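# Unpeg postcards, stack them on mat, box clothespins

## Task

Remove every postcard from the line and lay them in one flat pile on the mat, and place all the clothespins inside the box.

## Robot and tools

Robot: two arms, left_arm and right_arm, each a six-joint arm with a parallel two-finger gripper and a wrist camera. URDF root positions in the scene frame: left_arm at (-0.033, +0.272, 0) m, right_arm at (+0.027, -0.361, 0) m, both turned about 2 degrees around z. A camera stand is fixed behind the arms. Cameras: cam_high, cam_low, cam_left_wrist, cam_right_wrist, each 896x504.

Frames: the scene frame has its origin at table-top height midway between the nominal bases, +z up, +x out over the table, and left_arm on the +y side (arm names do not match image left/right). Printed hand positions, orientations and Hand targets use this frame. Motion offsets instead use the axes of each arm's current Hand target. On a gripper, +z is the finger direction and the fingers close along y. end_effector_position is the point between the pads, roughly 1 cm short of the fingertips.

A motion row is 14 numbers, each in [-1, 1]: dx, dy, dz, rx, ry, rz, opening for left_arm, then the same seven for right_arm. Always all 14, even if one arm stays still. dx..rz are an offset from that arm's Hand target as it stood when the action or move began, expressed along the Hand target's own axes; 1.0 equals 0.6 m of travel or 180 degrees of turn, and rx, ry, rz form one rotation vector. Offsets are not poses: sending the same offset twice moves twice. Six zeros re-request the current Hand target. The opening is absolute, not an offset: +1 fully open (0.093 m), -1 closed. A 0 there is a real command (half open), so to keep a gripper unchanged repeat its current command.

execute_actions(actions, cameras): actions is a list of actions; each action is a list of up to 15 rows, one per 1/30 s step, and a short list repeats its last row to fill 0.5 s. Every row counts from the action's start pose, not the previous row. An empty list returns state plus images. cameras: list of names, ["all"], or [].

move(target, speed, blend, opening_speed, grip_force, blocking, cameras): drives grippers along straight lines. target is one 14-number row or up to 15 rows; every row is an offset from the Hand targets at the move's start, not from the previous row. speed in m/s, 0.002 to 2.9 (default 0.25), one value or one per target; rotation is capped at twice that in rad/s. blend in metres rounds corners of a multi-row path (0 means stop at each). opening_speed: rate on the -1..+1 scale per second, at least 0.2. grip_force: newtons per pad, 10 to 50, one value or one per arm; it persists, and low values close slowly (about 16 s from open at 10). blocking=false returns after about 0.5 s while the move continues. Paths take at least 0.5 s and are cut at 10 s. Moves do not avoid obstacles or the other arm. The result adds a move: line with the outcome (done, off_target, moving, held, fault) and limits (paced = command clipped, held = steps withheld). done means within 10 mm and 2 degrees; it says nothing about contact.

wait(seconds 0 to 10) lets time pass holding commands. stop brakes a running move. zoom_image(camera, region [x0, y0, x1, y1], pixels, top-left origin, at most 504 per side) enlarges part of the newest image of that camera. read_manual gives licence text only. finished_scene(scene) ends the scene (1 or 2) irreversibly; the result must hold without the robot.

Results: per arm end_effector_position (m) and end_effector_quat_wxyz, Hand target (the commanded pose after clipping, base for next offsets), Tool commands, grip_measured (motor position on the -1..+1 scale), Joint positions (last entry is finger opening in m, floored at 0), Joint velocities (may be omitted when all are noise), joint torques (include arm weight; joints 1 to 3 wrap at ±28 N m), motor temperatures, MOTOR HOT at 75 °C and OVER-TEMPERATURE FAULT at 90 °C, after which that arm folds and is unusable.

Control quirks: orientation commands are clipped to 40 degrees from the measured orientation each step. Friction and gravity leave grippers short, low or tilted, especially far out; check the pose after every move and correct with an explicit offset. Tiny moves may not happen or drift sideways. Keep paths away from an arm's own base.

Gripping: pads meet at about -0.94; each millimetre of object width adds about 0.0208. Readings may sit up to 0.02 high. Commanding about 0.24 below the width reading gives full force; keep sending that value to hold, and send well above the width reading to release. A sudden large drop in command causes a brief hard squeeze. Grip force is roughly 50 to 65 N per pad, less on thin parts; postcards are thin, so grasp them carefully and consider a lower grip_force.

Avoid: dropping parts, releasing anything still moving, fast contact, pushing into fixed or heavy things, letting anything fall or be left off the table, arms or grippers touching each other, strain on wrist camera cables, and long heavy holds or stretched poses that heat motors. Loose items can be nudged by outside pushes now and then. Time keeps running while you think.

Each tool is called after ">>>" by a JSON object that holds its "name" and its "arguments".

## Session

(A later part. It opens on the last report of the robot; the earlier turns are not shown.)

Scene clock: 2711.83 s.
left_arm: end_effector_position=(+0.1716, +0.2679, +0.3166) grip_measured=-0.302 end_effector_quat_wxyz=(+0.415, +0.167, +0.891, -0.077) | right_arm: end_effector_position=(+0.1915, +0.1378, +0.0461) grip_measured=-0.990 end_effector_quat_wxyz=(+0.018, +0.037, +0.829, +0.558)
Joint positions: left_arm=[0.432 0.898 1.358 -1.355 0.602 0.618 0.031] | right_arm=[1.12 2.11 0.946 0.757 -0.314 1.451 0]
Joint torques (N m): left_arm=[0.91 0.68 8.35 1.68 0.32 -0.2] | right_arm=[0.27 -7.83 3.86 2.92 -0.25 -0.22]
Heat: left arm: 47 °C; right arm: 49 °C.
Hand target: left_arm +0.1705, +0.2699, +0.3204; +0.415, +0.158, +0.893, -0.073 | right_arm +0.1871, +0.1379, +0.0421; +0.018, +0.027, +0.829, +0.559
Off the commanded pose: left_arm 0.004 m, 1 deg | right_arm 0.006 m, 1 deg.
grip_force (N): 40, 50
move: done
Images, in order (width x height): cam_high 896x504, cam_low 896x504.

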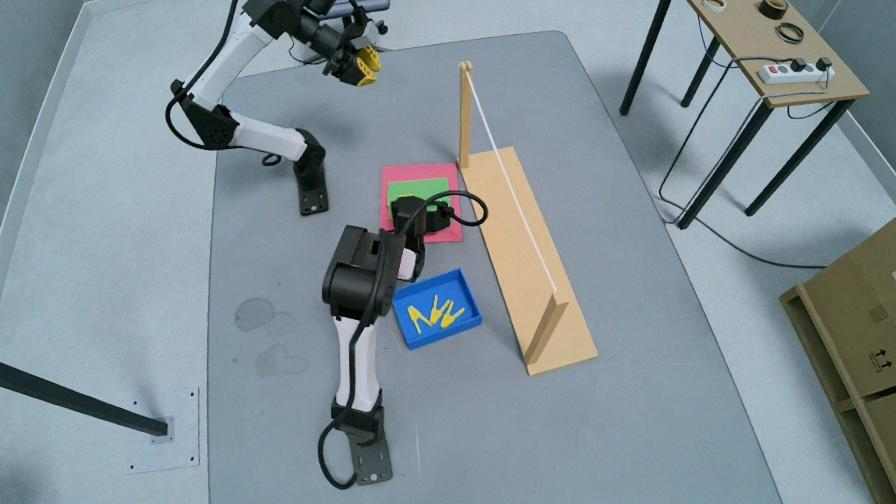

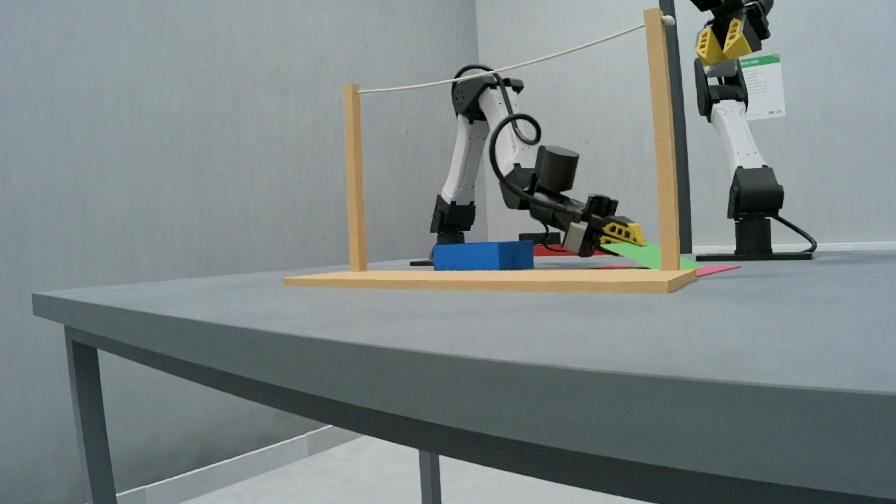

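>>> {"name": "move", "arguments": {"target": [0,0,0,0,0,0,-0.3,-0.002,-0.0111,-0.0008,0,0.0031,-0.0012,-1], "speed": 0.05, "cameras": ["cam_high","cam_low"]}}

>>> {"name": "zoom_image", "arguments": {"camera": "cam_high", "region": [340, 130, 500, 260]}}

>>> {"name": "zoom_image", "arguments": {"camera": "cam_low", "region": [540, 200, 700, 300]}}

Scene clock: 2722.57 s.
left_arm: end_effector_position=(+0.1716, +0.2679, +0.3166) grip_measured=-0.302 end_effector_quat_wxyz=(+0.415, +0.167, +0.891, -0.077) | right_arm: end_effector_position=(+0.1887, +0.1387, +0.0446) grip_measured=-0.990 end_effector_quat_wxyz=(+0.015, +0.027, +0.825, +0.564)
Joint positions: left_arm=[0.432 0.898 1.358 -1.355 0.602 0.618 0.031] | right_arm=[1.12 2.124 0.942 0.788 -0.332 1.443 0]
Joint torques (N m): left_arm=[0.69 0.61 8.27 1.75 0.36 -0.21] | right_arm=[-0.7 -7.76 3.38 2.83 -0.27 -0.24]
Heat: left arm: 47 °C; right arm: 49 °C.
Hand target: left_arm +0.1705, +0.2699, +0.3204; +0.415, +0.158, +0.893, -0.073 | right_arm +0.1881, +0.1349, +0.0361; +0.015, +0.022, +0.829, +0.559
Off the commanded pose: left_arm 0.004 m, 1 deg | right_arm 0.009 m, 1 deg.
grip_force (N): 40, 50
move: done
Images, in order (width x height): cam_high 896x504, cam_low 896x504.

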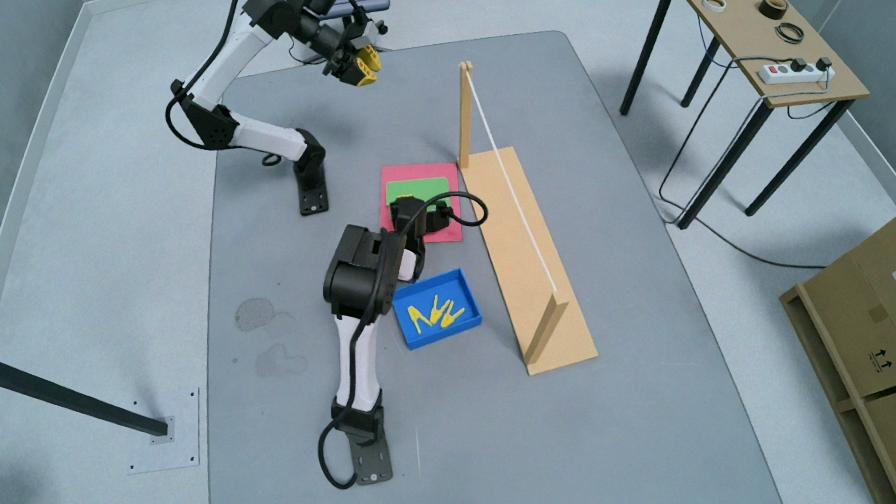

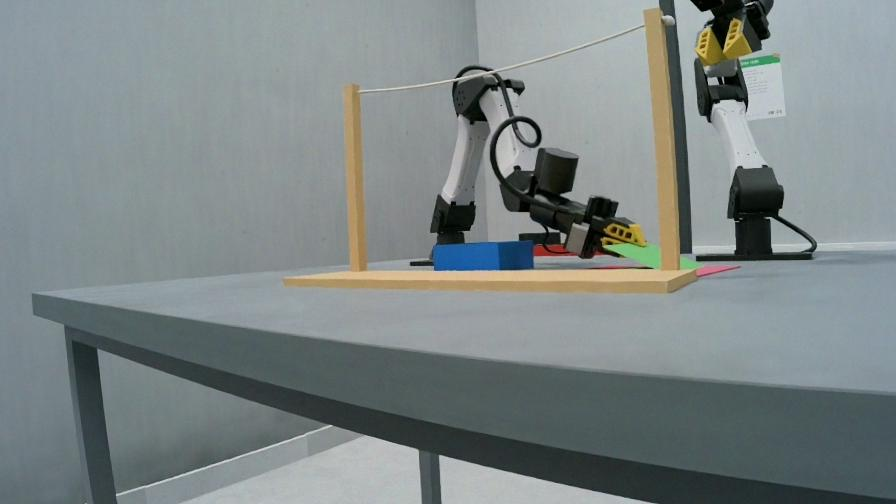

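Scaled by 3.150.

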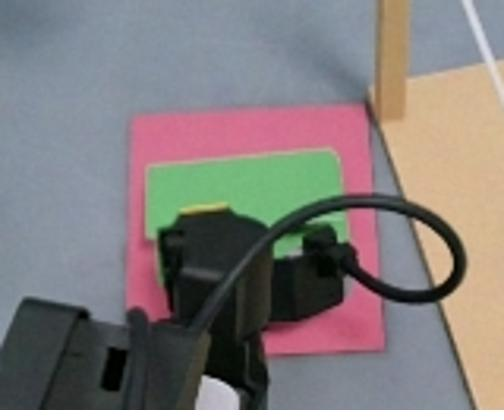

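Scaled by 3.150.

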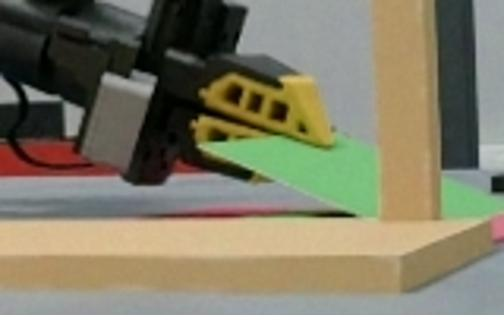

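>>> {"name": "move", "arguments": {"target": [0,0,0,0,0,0,-0.3,-0.0072,-0.0005,-0.01,0,0,0,-1], "speed": 0.05, "cameras": ["cam_high","cam_low"]}}

>>> {"name": "zoom_image", "arguments": {"camera": "cam_high", "region": [340, 130, 500, 260]}}

>>> {"name": "zoom_image", "arguments": {"camera": "cam_low", "region": [540, 200, 700, 300]}}

Scene clock: 2735.73 s.
left_arm: end_effector_position=(+0.1716, +0.2679, +0.3166) grip_measured=-0.302 end_effector_quat_wxyz=(+0.415, +0.167, +0.891, -0.077) | right_arm: end_effector_position=(+0.1908, +0.1344, +0.0432) grip_measured=-0.990 end_effector_quat_wxyz=(+0.012, +0.024, +0.824, +0.566)
Joint positions: left_arm=[0.432 0.898 1.358 -1.355 0.602 0.618 0.031] | right_arm=[1.106 2.124 0.928 0.802 -0.353 1.436 0]
Joint torques (N m): left_arm=[0.69 0.61 8.38 1.69 0.26 -0.14] | right_arm=[-0.99 -8.87 3.14 2.63 -0.2 -0.23]
Heat: left arm: 47 °C; right arm: 49 °C.
Hand target: left_arm +0.1705, +0.2699, +0.3204; +0.415, +0.158, +0.893, -0.073 | right_arm +0.1920, +0.1290, +0.0380; +0.015, +0.022, +0.829, +0.559
Off the commanded pose: left_arm 0.004 m, 1 deg | right_arm 0.008 m, 1 deg.
grip_force (N): 40, 50
move: done
Images, in order (width x height): cam_high 896x504, cam_low 896x504.

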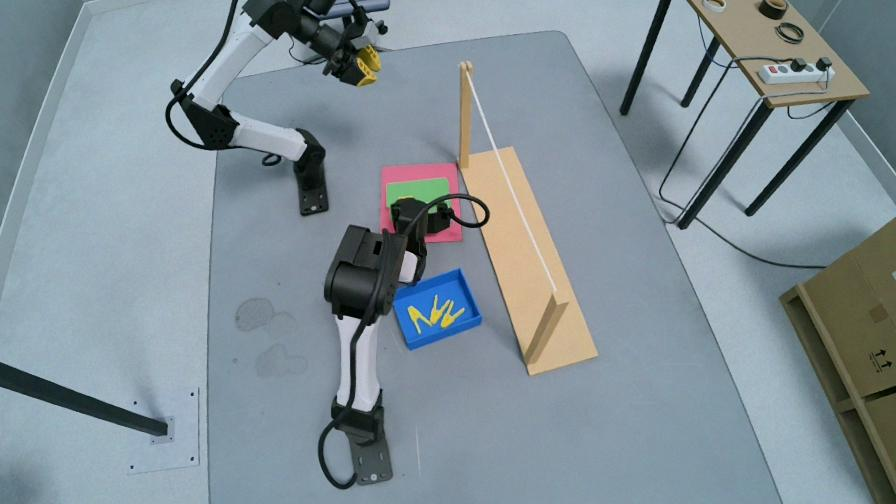

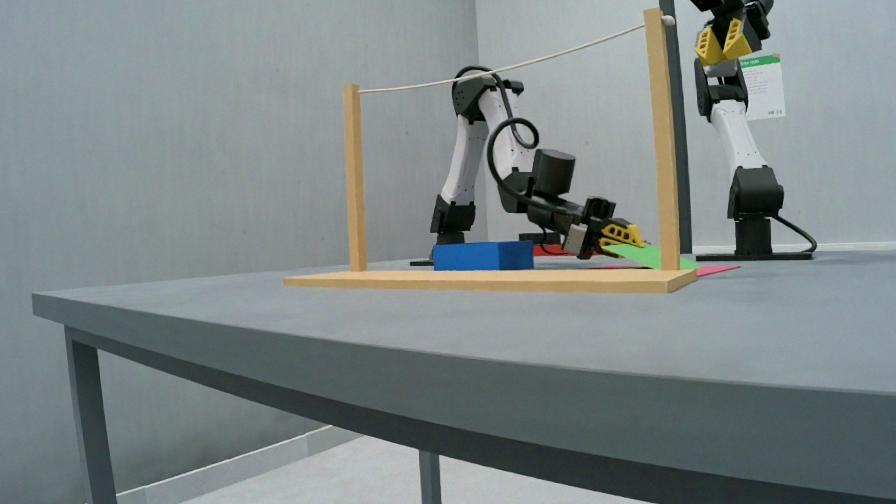

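Scaled by 3.150.

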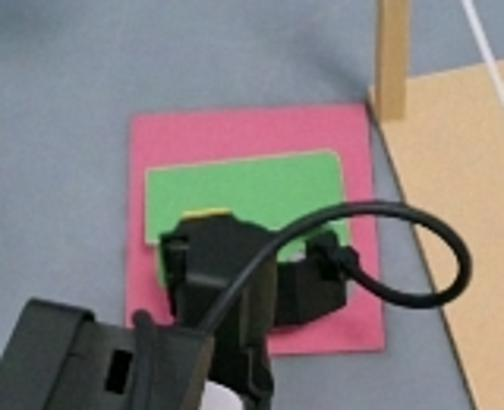

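Scaled by 3.150.

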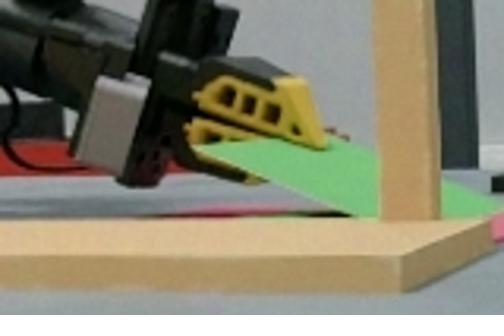

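>>> {"name": "move", "arguments": {"target": [0,0,0,0,0,0,-0.3,-0.0037,-0.0127,-0.0002,0,0,0,-1], "speed": 0.04, "cameras": ["cam_high","cam_low"]}}

>>> {"name": "zoom_image", "arguments": {"camera": "cam_high", "region": [340, 130, 500, 260]}}

>>> {"name": "zoom_image", "arguments": {"camera": "cam_low", "region": [540, 200, 700, 300]}}

Scene clock: 2747.63 s.
left_arm: end_effector_position=(+0.1716, +0.2679, +0.3166) grip_measured=-0.302 end_effector_quat_wxyz=(+0.415, +0.167, +0.891, -0.077) | right_arm: end_effector_position=(+0.1923, +0.1314, +0.0430) grip_measured=-0.990 end_effector_quat_wxyz=(+0.013, +0.023, +0.822, +0.569)
Joint positions: left_arm=[0.432 0.898 1.358 -1.355 0.602 0.618 0.031] | right_arm=[1.098 2.124 0.916 0.821 -0.362 1.433 0]
Joint torques (N m): left_arm=[0.49 0.59 8.53 1.67 0.33 -0.23] | right_arm=[-1.05 -7.35 3.21 2.75 -0.18 -0.25]
Heat: left arm: 47 °C; right arm: 50 °C.
Hand target: left_arm +0.1705, +0.2699, +0.3204; +0.415, +0.158, +0.893, -0.073 | right_arm +0.1940, +0.1260, +0.0311; +0.015, +0.022, +0.829, +0.559
Off the commanded pose: left_arm 0.004 m, 1 deg | right_arm 0.013 m, 1 deg.
grip_force (N): 40, 50
move: off_target (right_arm)
Images, in order (width x height): cam_high 896x504, cam_low 896x504.

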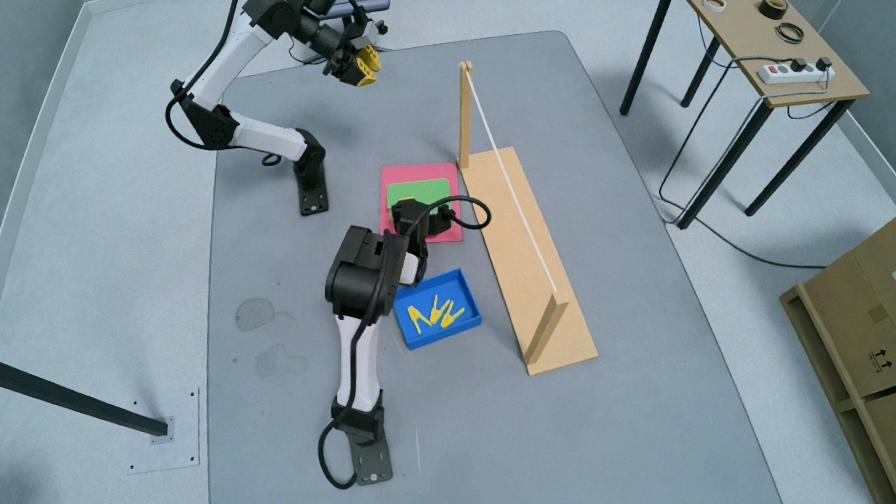

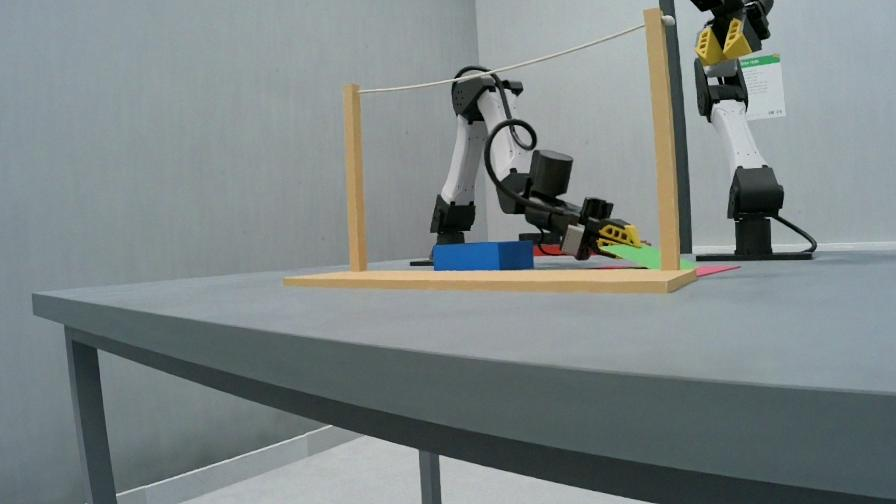

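Scaled by 3.150.

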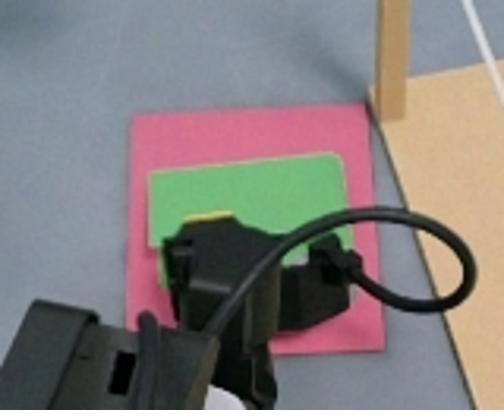

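Scaled by 3.150.

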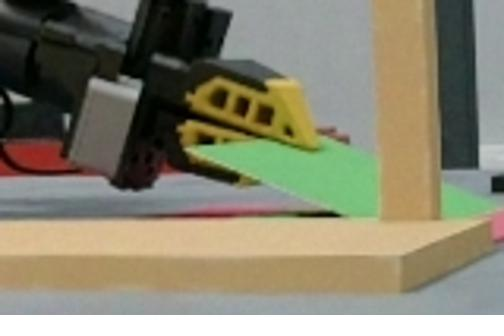

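>>> {"name": "move", "arguments": {"target": [0,0,0,0,0,0,-0.3,0,-0.0083,0.003,0,0,0,-1], "speed": 0.04, "cameras": ["cam_high","cam_low"]}}

>>> {"name": "zoom_image", "arguments": {"camera": "cam_low", "region": [540, 200, 700, 300]}}

>>> {"name": "zoom_image", "arguments": {"camera": "cam_high", "region": [340, 130, 500, 260]}}

Scene clock: 2761.57 s.
left_arm: end_effector_position=(+0.1716, +0.2679, +0.3166) grip_measured=-0.302 end_effector_quat_wxyz=(+0.415, +0.167, +0.891, -0.077) | right_arm: end_effector_position=(+0.1926, +0.1327, +0.0412) grip_measured=-0.990 end_effector_quat_wxyz=(+0.014, +0.021, +0.818, +0.574)
Joint positions: left_arm=[0.432 0.898 1.358 -1.355 0.602 0.618 0.031] | right_arm=[1.098 2.141 0.915 0.852 -0.364 1.433 0]
Joint torques (N m): left_arm=[0.87 0.68 8.24 1.68 0.37 -0.19] | right_arm=[-1.06 -7.38 2.99 2.61 -0.16 -0.24]
Heat: left arm: 47 °C; right arm: 50 °C.
Hand target: left_arm +0.1705, +0.2699, +0.3204; +0.415, +0.158, +0.893, -0.073 | right_arm +0.1940, +0.1257, +0.0257; +0.015, +0.022, +0.829, +0.559
Off the commanded pose: left_arm 0.004 m, 1 deg | right_arm 0.017 m, 2 deg.
grip_force (N): 40, 50
move: off_target (right_arm)
Images, in order (width x height): cam_high 896x504, cam_low 896x504.

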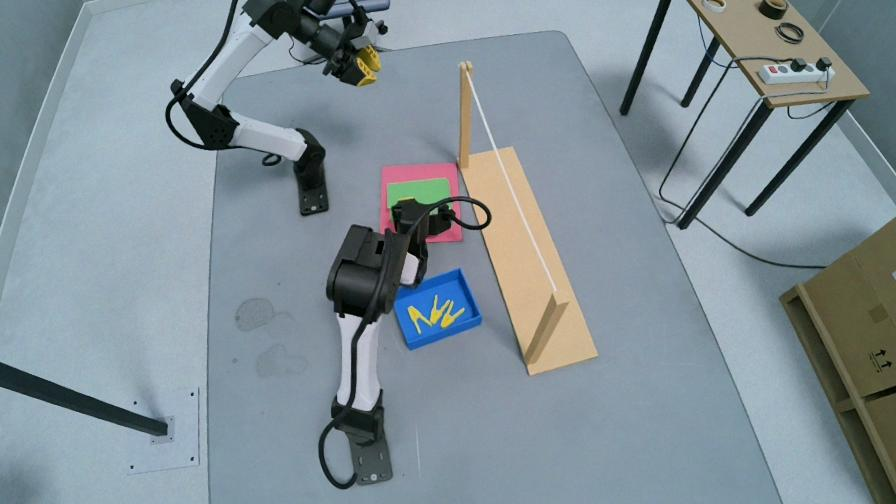

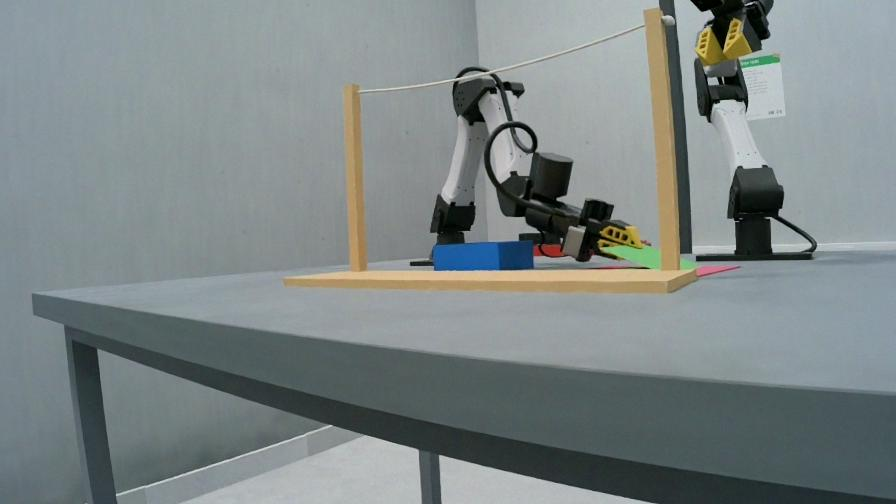

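Scaled by 3.150.

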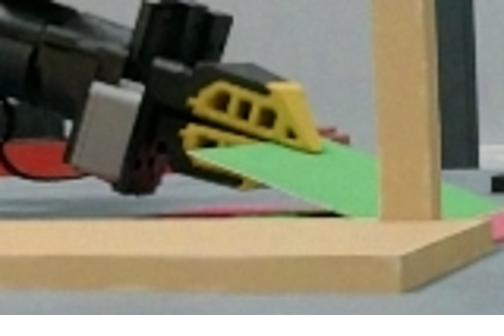

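Scaled by 3.150.

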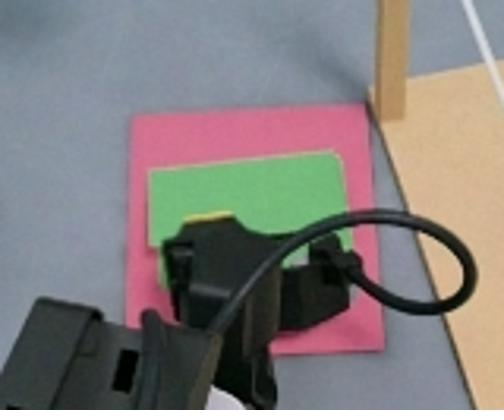

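>>> {"name": "move", "arguments": {"target": [[0,0,0,0,0,0,-0.3,0,0.0185,-0.0075,0,0,0,-1],[0,0,0,0,0,0,-0.3,0,0.0185,-0.0075,0,0,0,-0.65]], "speed": 0.03, "opening_speed": 0.3, "cameras": ["cam_high","cam_low"]}}

>>> {"name": "zoom_image", "arguments": {"camera": "cam_low", "region": [540, 200, 700, 300]}}

>>> {"name": "zoom_image", "arguments": {"camera": "cam_high", "region": [340, 130, 500, 260]}}

Scene clock: 2779.23 s.
left_arm: end_effector_position=(+0.1716, +0.2679, +0.3166) grip_measured=-0.302 end_effector_quat_wxyz=(+0.415, +0.167, +0.891, -0.077) | right_arm: end_effector_position=(+0.1910, +0.1292, +0.0325) grip_measured=-0.651 end_effector_quat_wxyz=(+0.008, +0.025, +0.830, +0.558)
Joint positions: left_arm=[0.432 0.898 1.358 -1.355 0.602 0.618 0.031] | right_arm=[1.098 2.139 0.915 0.808 -0.364 1.431 0.014]
Joint torques (N m): left_arm=[0.58 0.28 8.38 1.72 0.35 -0.22] | right_arm=[-1.05 -10.37 3.26 2.61 -0.16 -0.21]
Heat: left arm: 47 °C; right arm: 49 °C.
Hand target: left_arm +0.1705, +0.2699, +0.3204; +0.415, +0.158, +0.893, -0.073 | right_arm +0.1940, +0.1257, +0.0376; +0.015, +0.022, +0.829, +0.559
Off the commanded pose: left_arm 0.004 m, 1 deg | right_arm 0.007 m, 1 deg.
grip_force (N): 40, 50
move: done
Images, in order (width x height): cam_high 896x504, cam_low 896x504.

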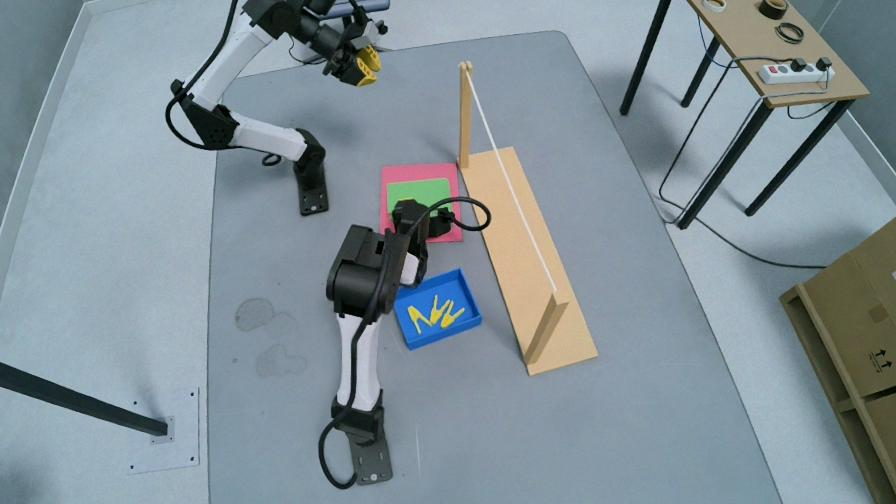

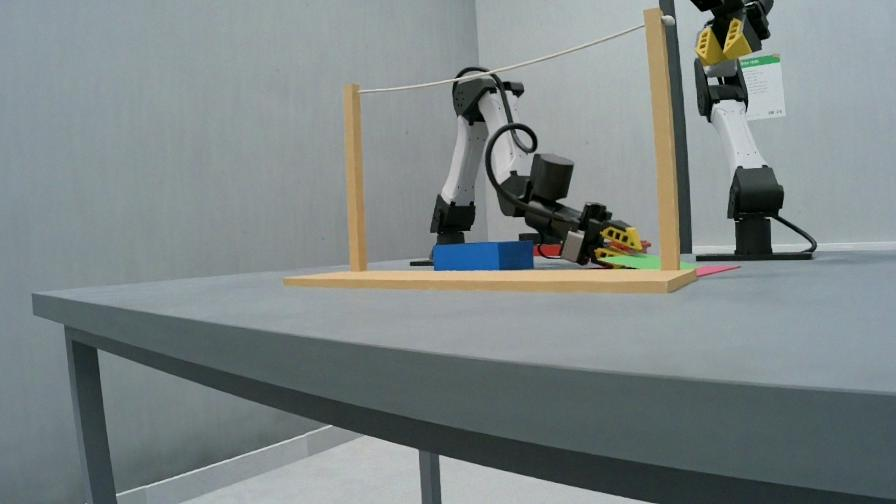

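Scaled by 3.150.

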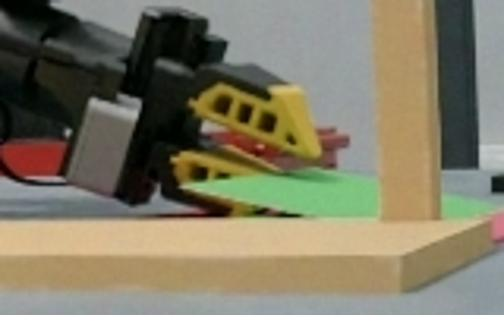

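Scaled by 3.150.

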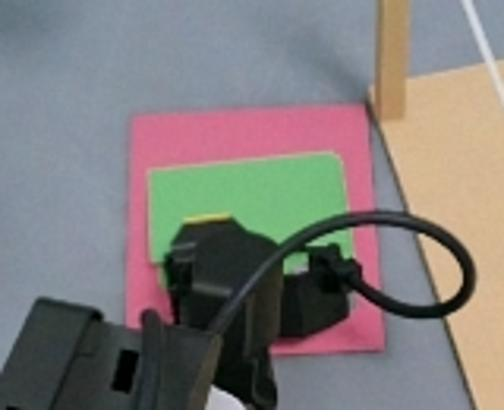

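>>> {"name": "move", "arguments": {"target": [0,0,0,0,0,0,-0.3,0,-0.0375,-0.0928,0,0,0,-0.65], "speed": 0.05, "cameras": ["cam_high","cam_low"]}}

>>> {"name": "zoom_image", "arguments": {"camera": "cam_low", "region": [540, 200, 700, 300]}}

>>> {"name": "zoom_image", "arguments": {"camera": "cam_high", "region": [340, 130, 500, 260]}}

Scene clock: 2793.93 s.
left_arm: end_effector_position=(+0.1716, +0.2679, +0.3166) grip_measured=-0.302 end_effector_quat_wxyz=(+0.415, +0.167, +0.891, -0.077) | right_arm: end_effector_position=(+0.1898, +0.0682, +0.0308) grip_measured=-0.651 end_effector_quat_wxyz=(+0.008, +0.029, +0.833, +0.553)
Joint positions: left_arm=[0.432 0.898 1.358 -1.355 0.602 0.618 0.031] | right_arm=[1.023 2.013 0.676 0.897 -0.425 1.4 0.014]
Joint torques (N m): left_arm=[0.54 0.72 8.34 1.66 0.35 -0.2] | right_arm=[-0.91 -9.01 2.66 2.72 -0.26 -0.22]
Motor temperatures (°C): left_arm=[31 38 47 47 29 29 31] | right_arm=[31 53 35 48 31 29 30]
Heat: left arm: 47 °C; right arm: 53 °C.
Hand target: left_arm +0.1705, +0.2699, +0.3204; +0.415, +0.158, +0.893, -0.073 | right_arm +0.1909, +0.0657, +0.0377; +0.015, +0.022, +0.829, +0.559
Off the commanded pose: left_arm 0.004 m, 1 deg | right_arm 0.007 m, 1 deg.
grip_force (N): 40, 50
move: done
Images, in order (width x height): cam_high 896x504, cam_low 896x504.

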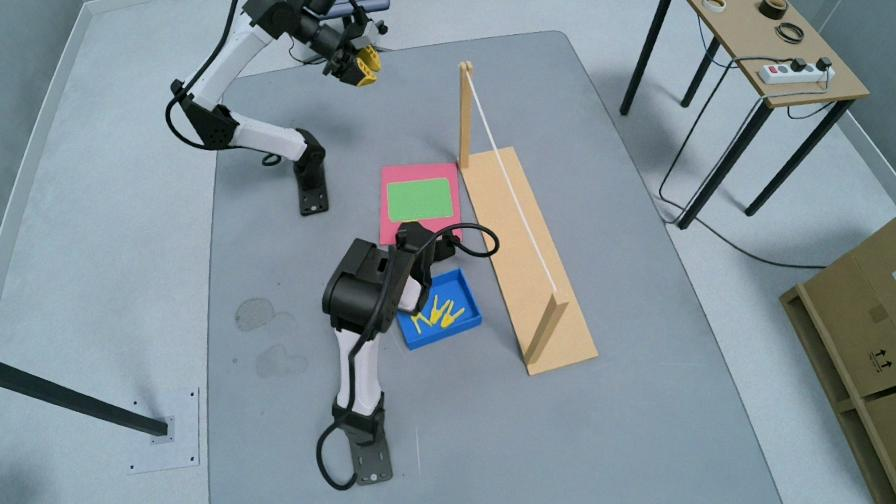

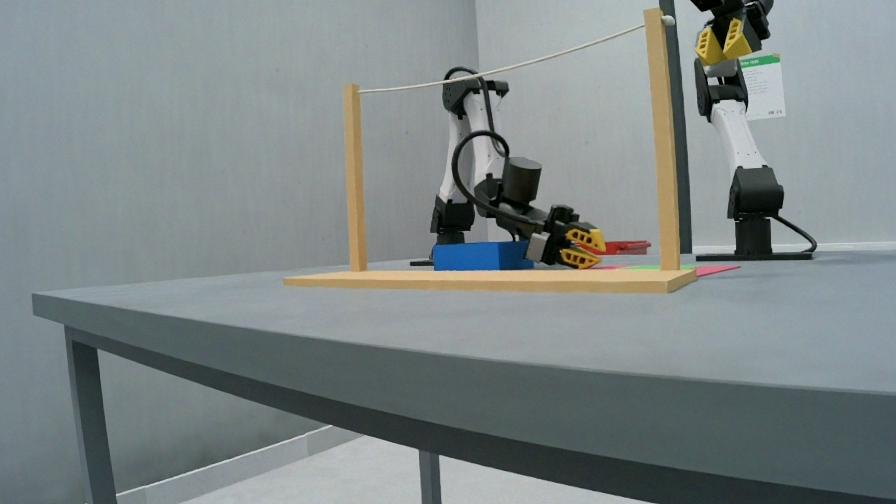

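Scaled by 3.150.

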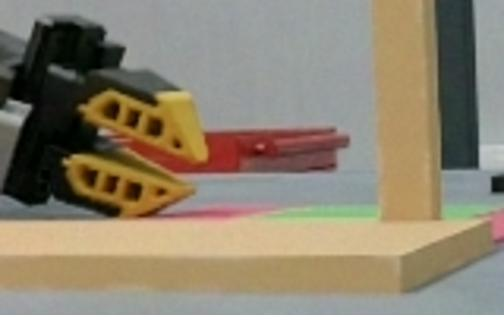

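Scaled by 3.150.

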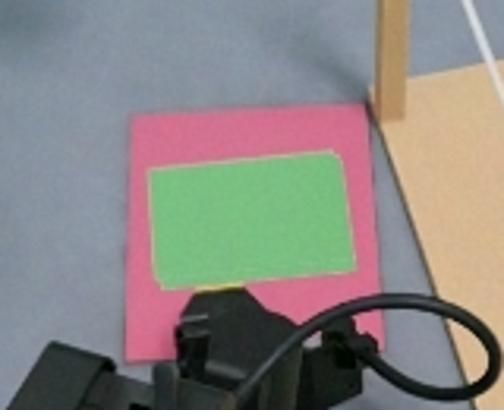

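>>> {"name": "move", "arguments": {"target": [0,0,0,0,0,0,-0.3,0,0.2009,-0.081,0,0,0,-0.65], "speed": 0.12, "cameras": ["cam_high","cam_low"]}}

>>> {"name": "zoom_image", "arguments": {"camera": "cam_high", "region": [340, 130, 500, 260]}}

>>> {"name": "zoom_image", "arguments": {"camera": "cam_high", "region": [370, 250, 500, 360]}}

Scene clock: 2804.27 s.
left_arm: end_effector_position=(+0.1716, +0.2679, +0.3166) grip_measured=-0.302 end_effector_quat_wxyz=(+0.415, +0.167, +0.891, -0.077) | right_arm: end_effector_position=(+0.1864, +0.0624, +0.1494) grip_measured=-0.651 end_effector_quat_wxyz=(+0.004, +0.031, +0.839, +0.543)
Joint positions: left_arm=[0.432 0.898 1.358 -1.355 0.602 0.618 0.031] | right_arm=[1.023 1.591 0.83 0.293 -0.425 1.395 0.014]
Joint torques (N m): left_arm=[0.83 0.58 8.5 1.66 0.36 -0.2] | right_arm=[-0.9 -7.45 7.6 2.65 -0.26 -0.17]
Heat: left arm: 47 °C; right arm: 51 °C.
Hand target: left_arm +0.1705, +0.2699, +0.3204; +0.415, +0.158, +0.893, -0.073 | right_arm +0.1908, +0.0659, +0.1678; +0.015, +0.022, +0.829, +0.559
Off the commanded pose: left_arm 0.004 m, 1 deg | right_arm 0.019 m, 3 deg.
grip_force (N): 40, 50
move: off_target (right_arm)
Images, in order (width x height): cam_high 896x504, cam_low 896x504.

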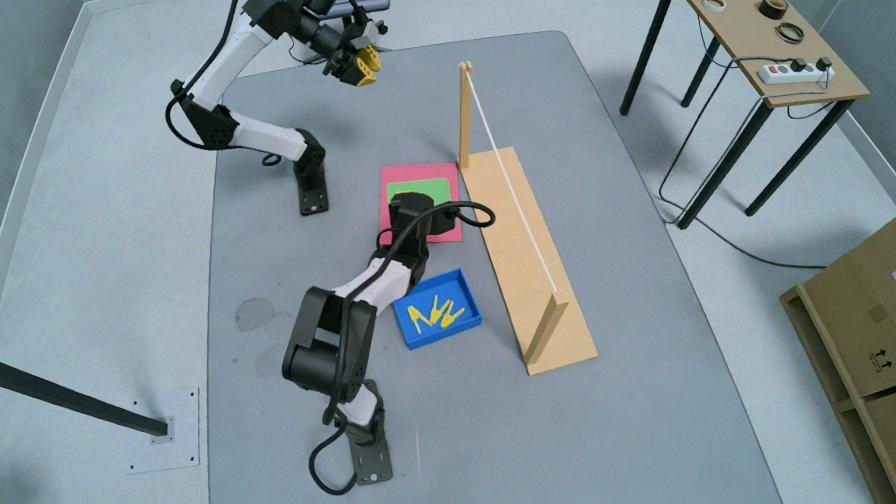

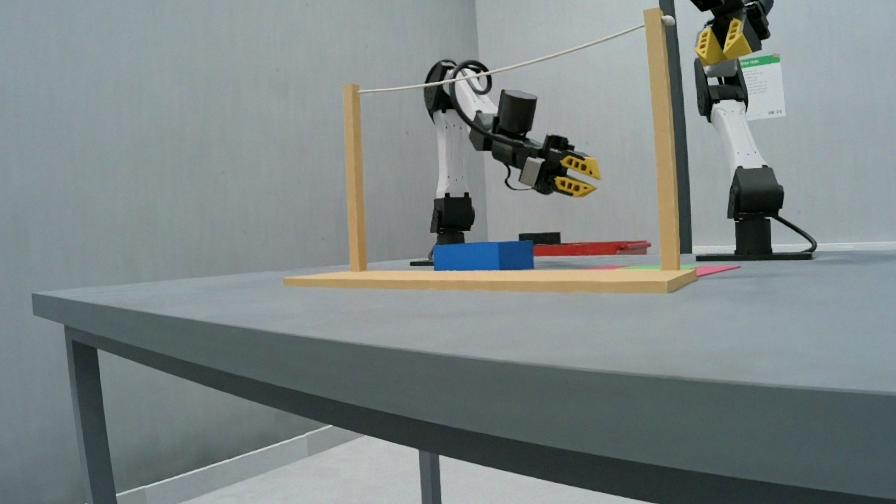

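Scaled by 3.150.

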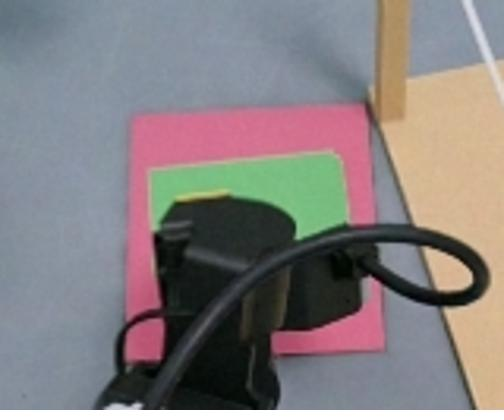

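Scaled by 3.877.

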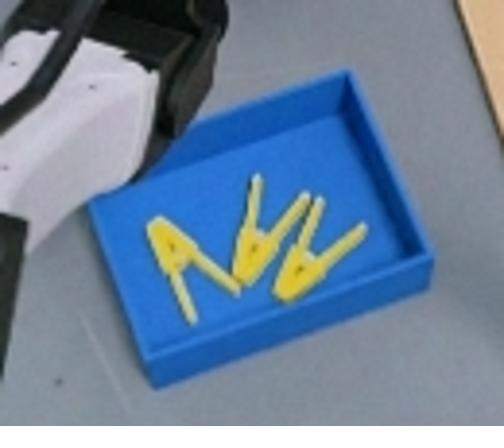

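>>> {"name": "finished_scene", "arguments": {"scene": 1}}

The scene is finished: the task was done.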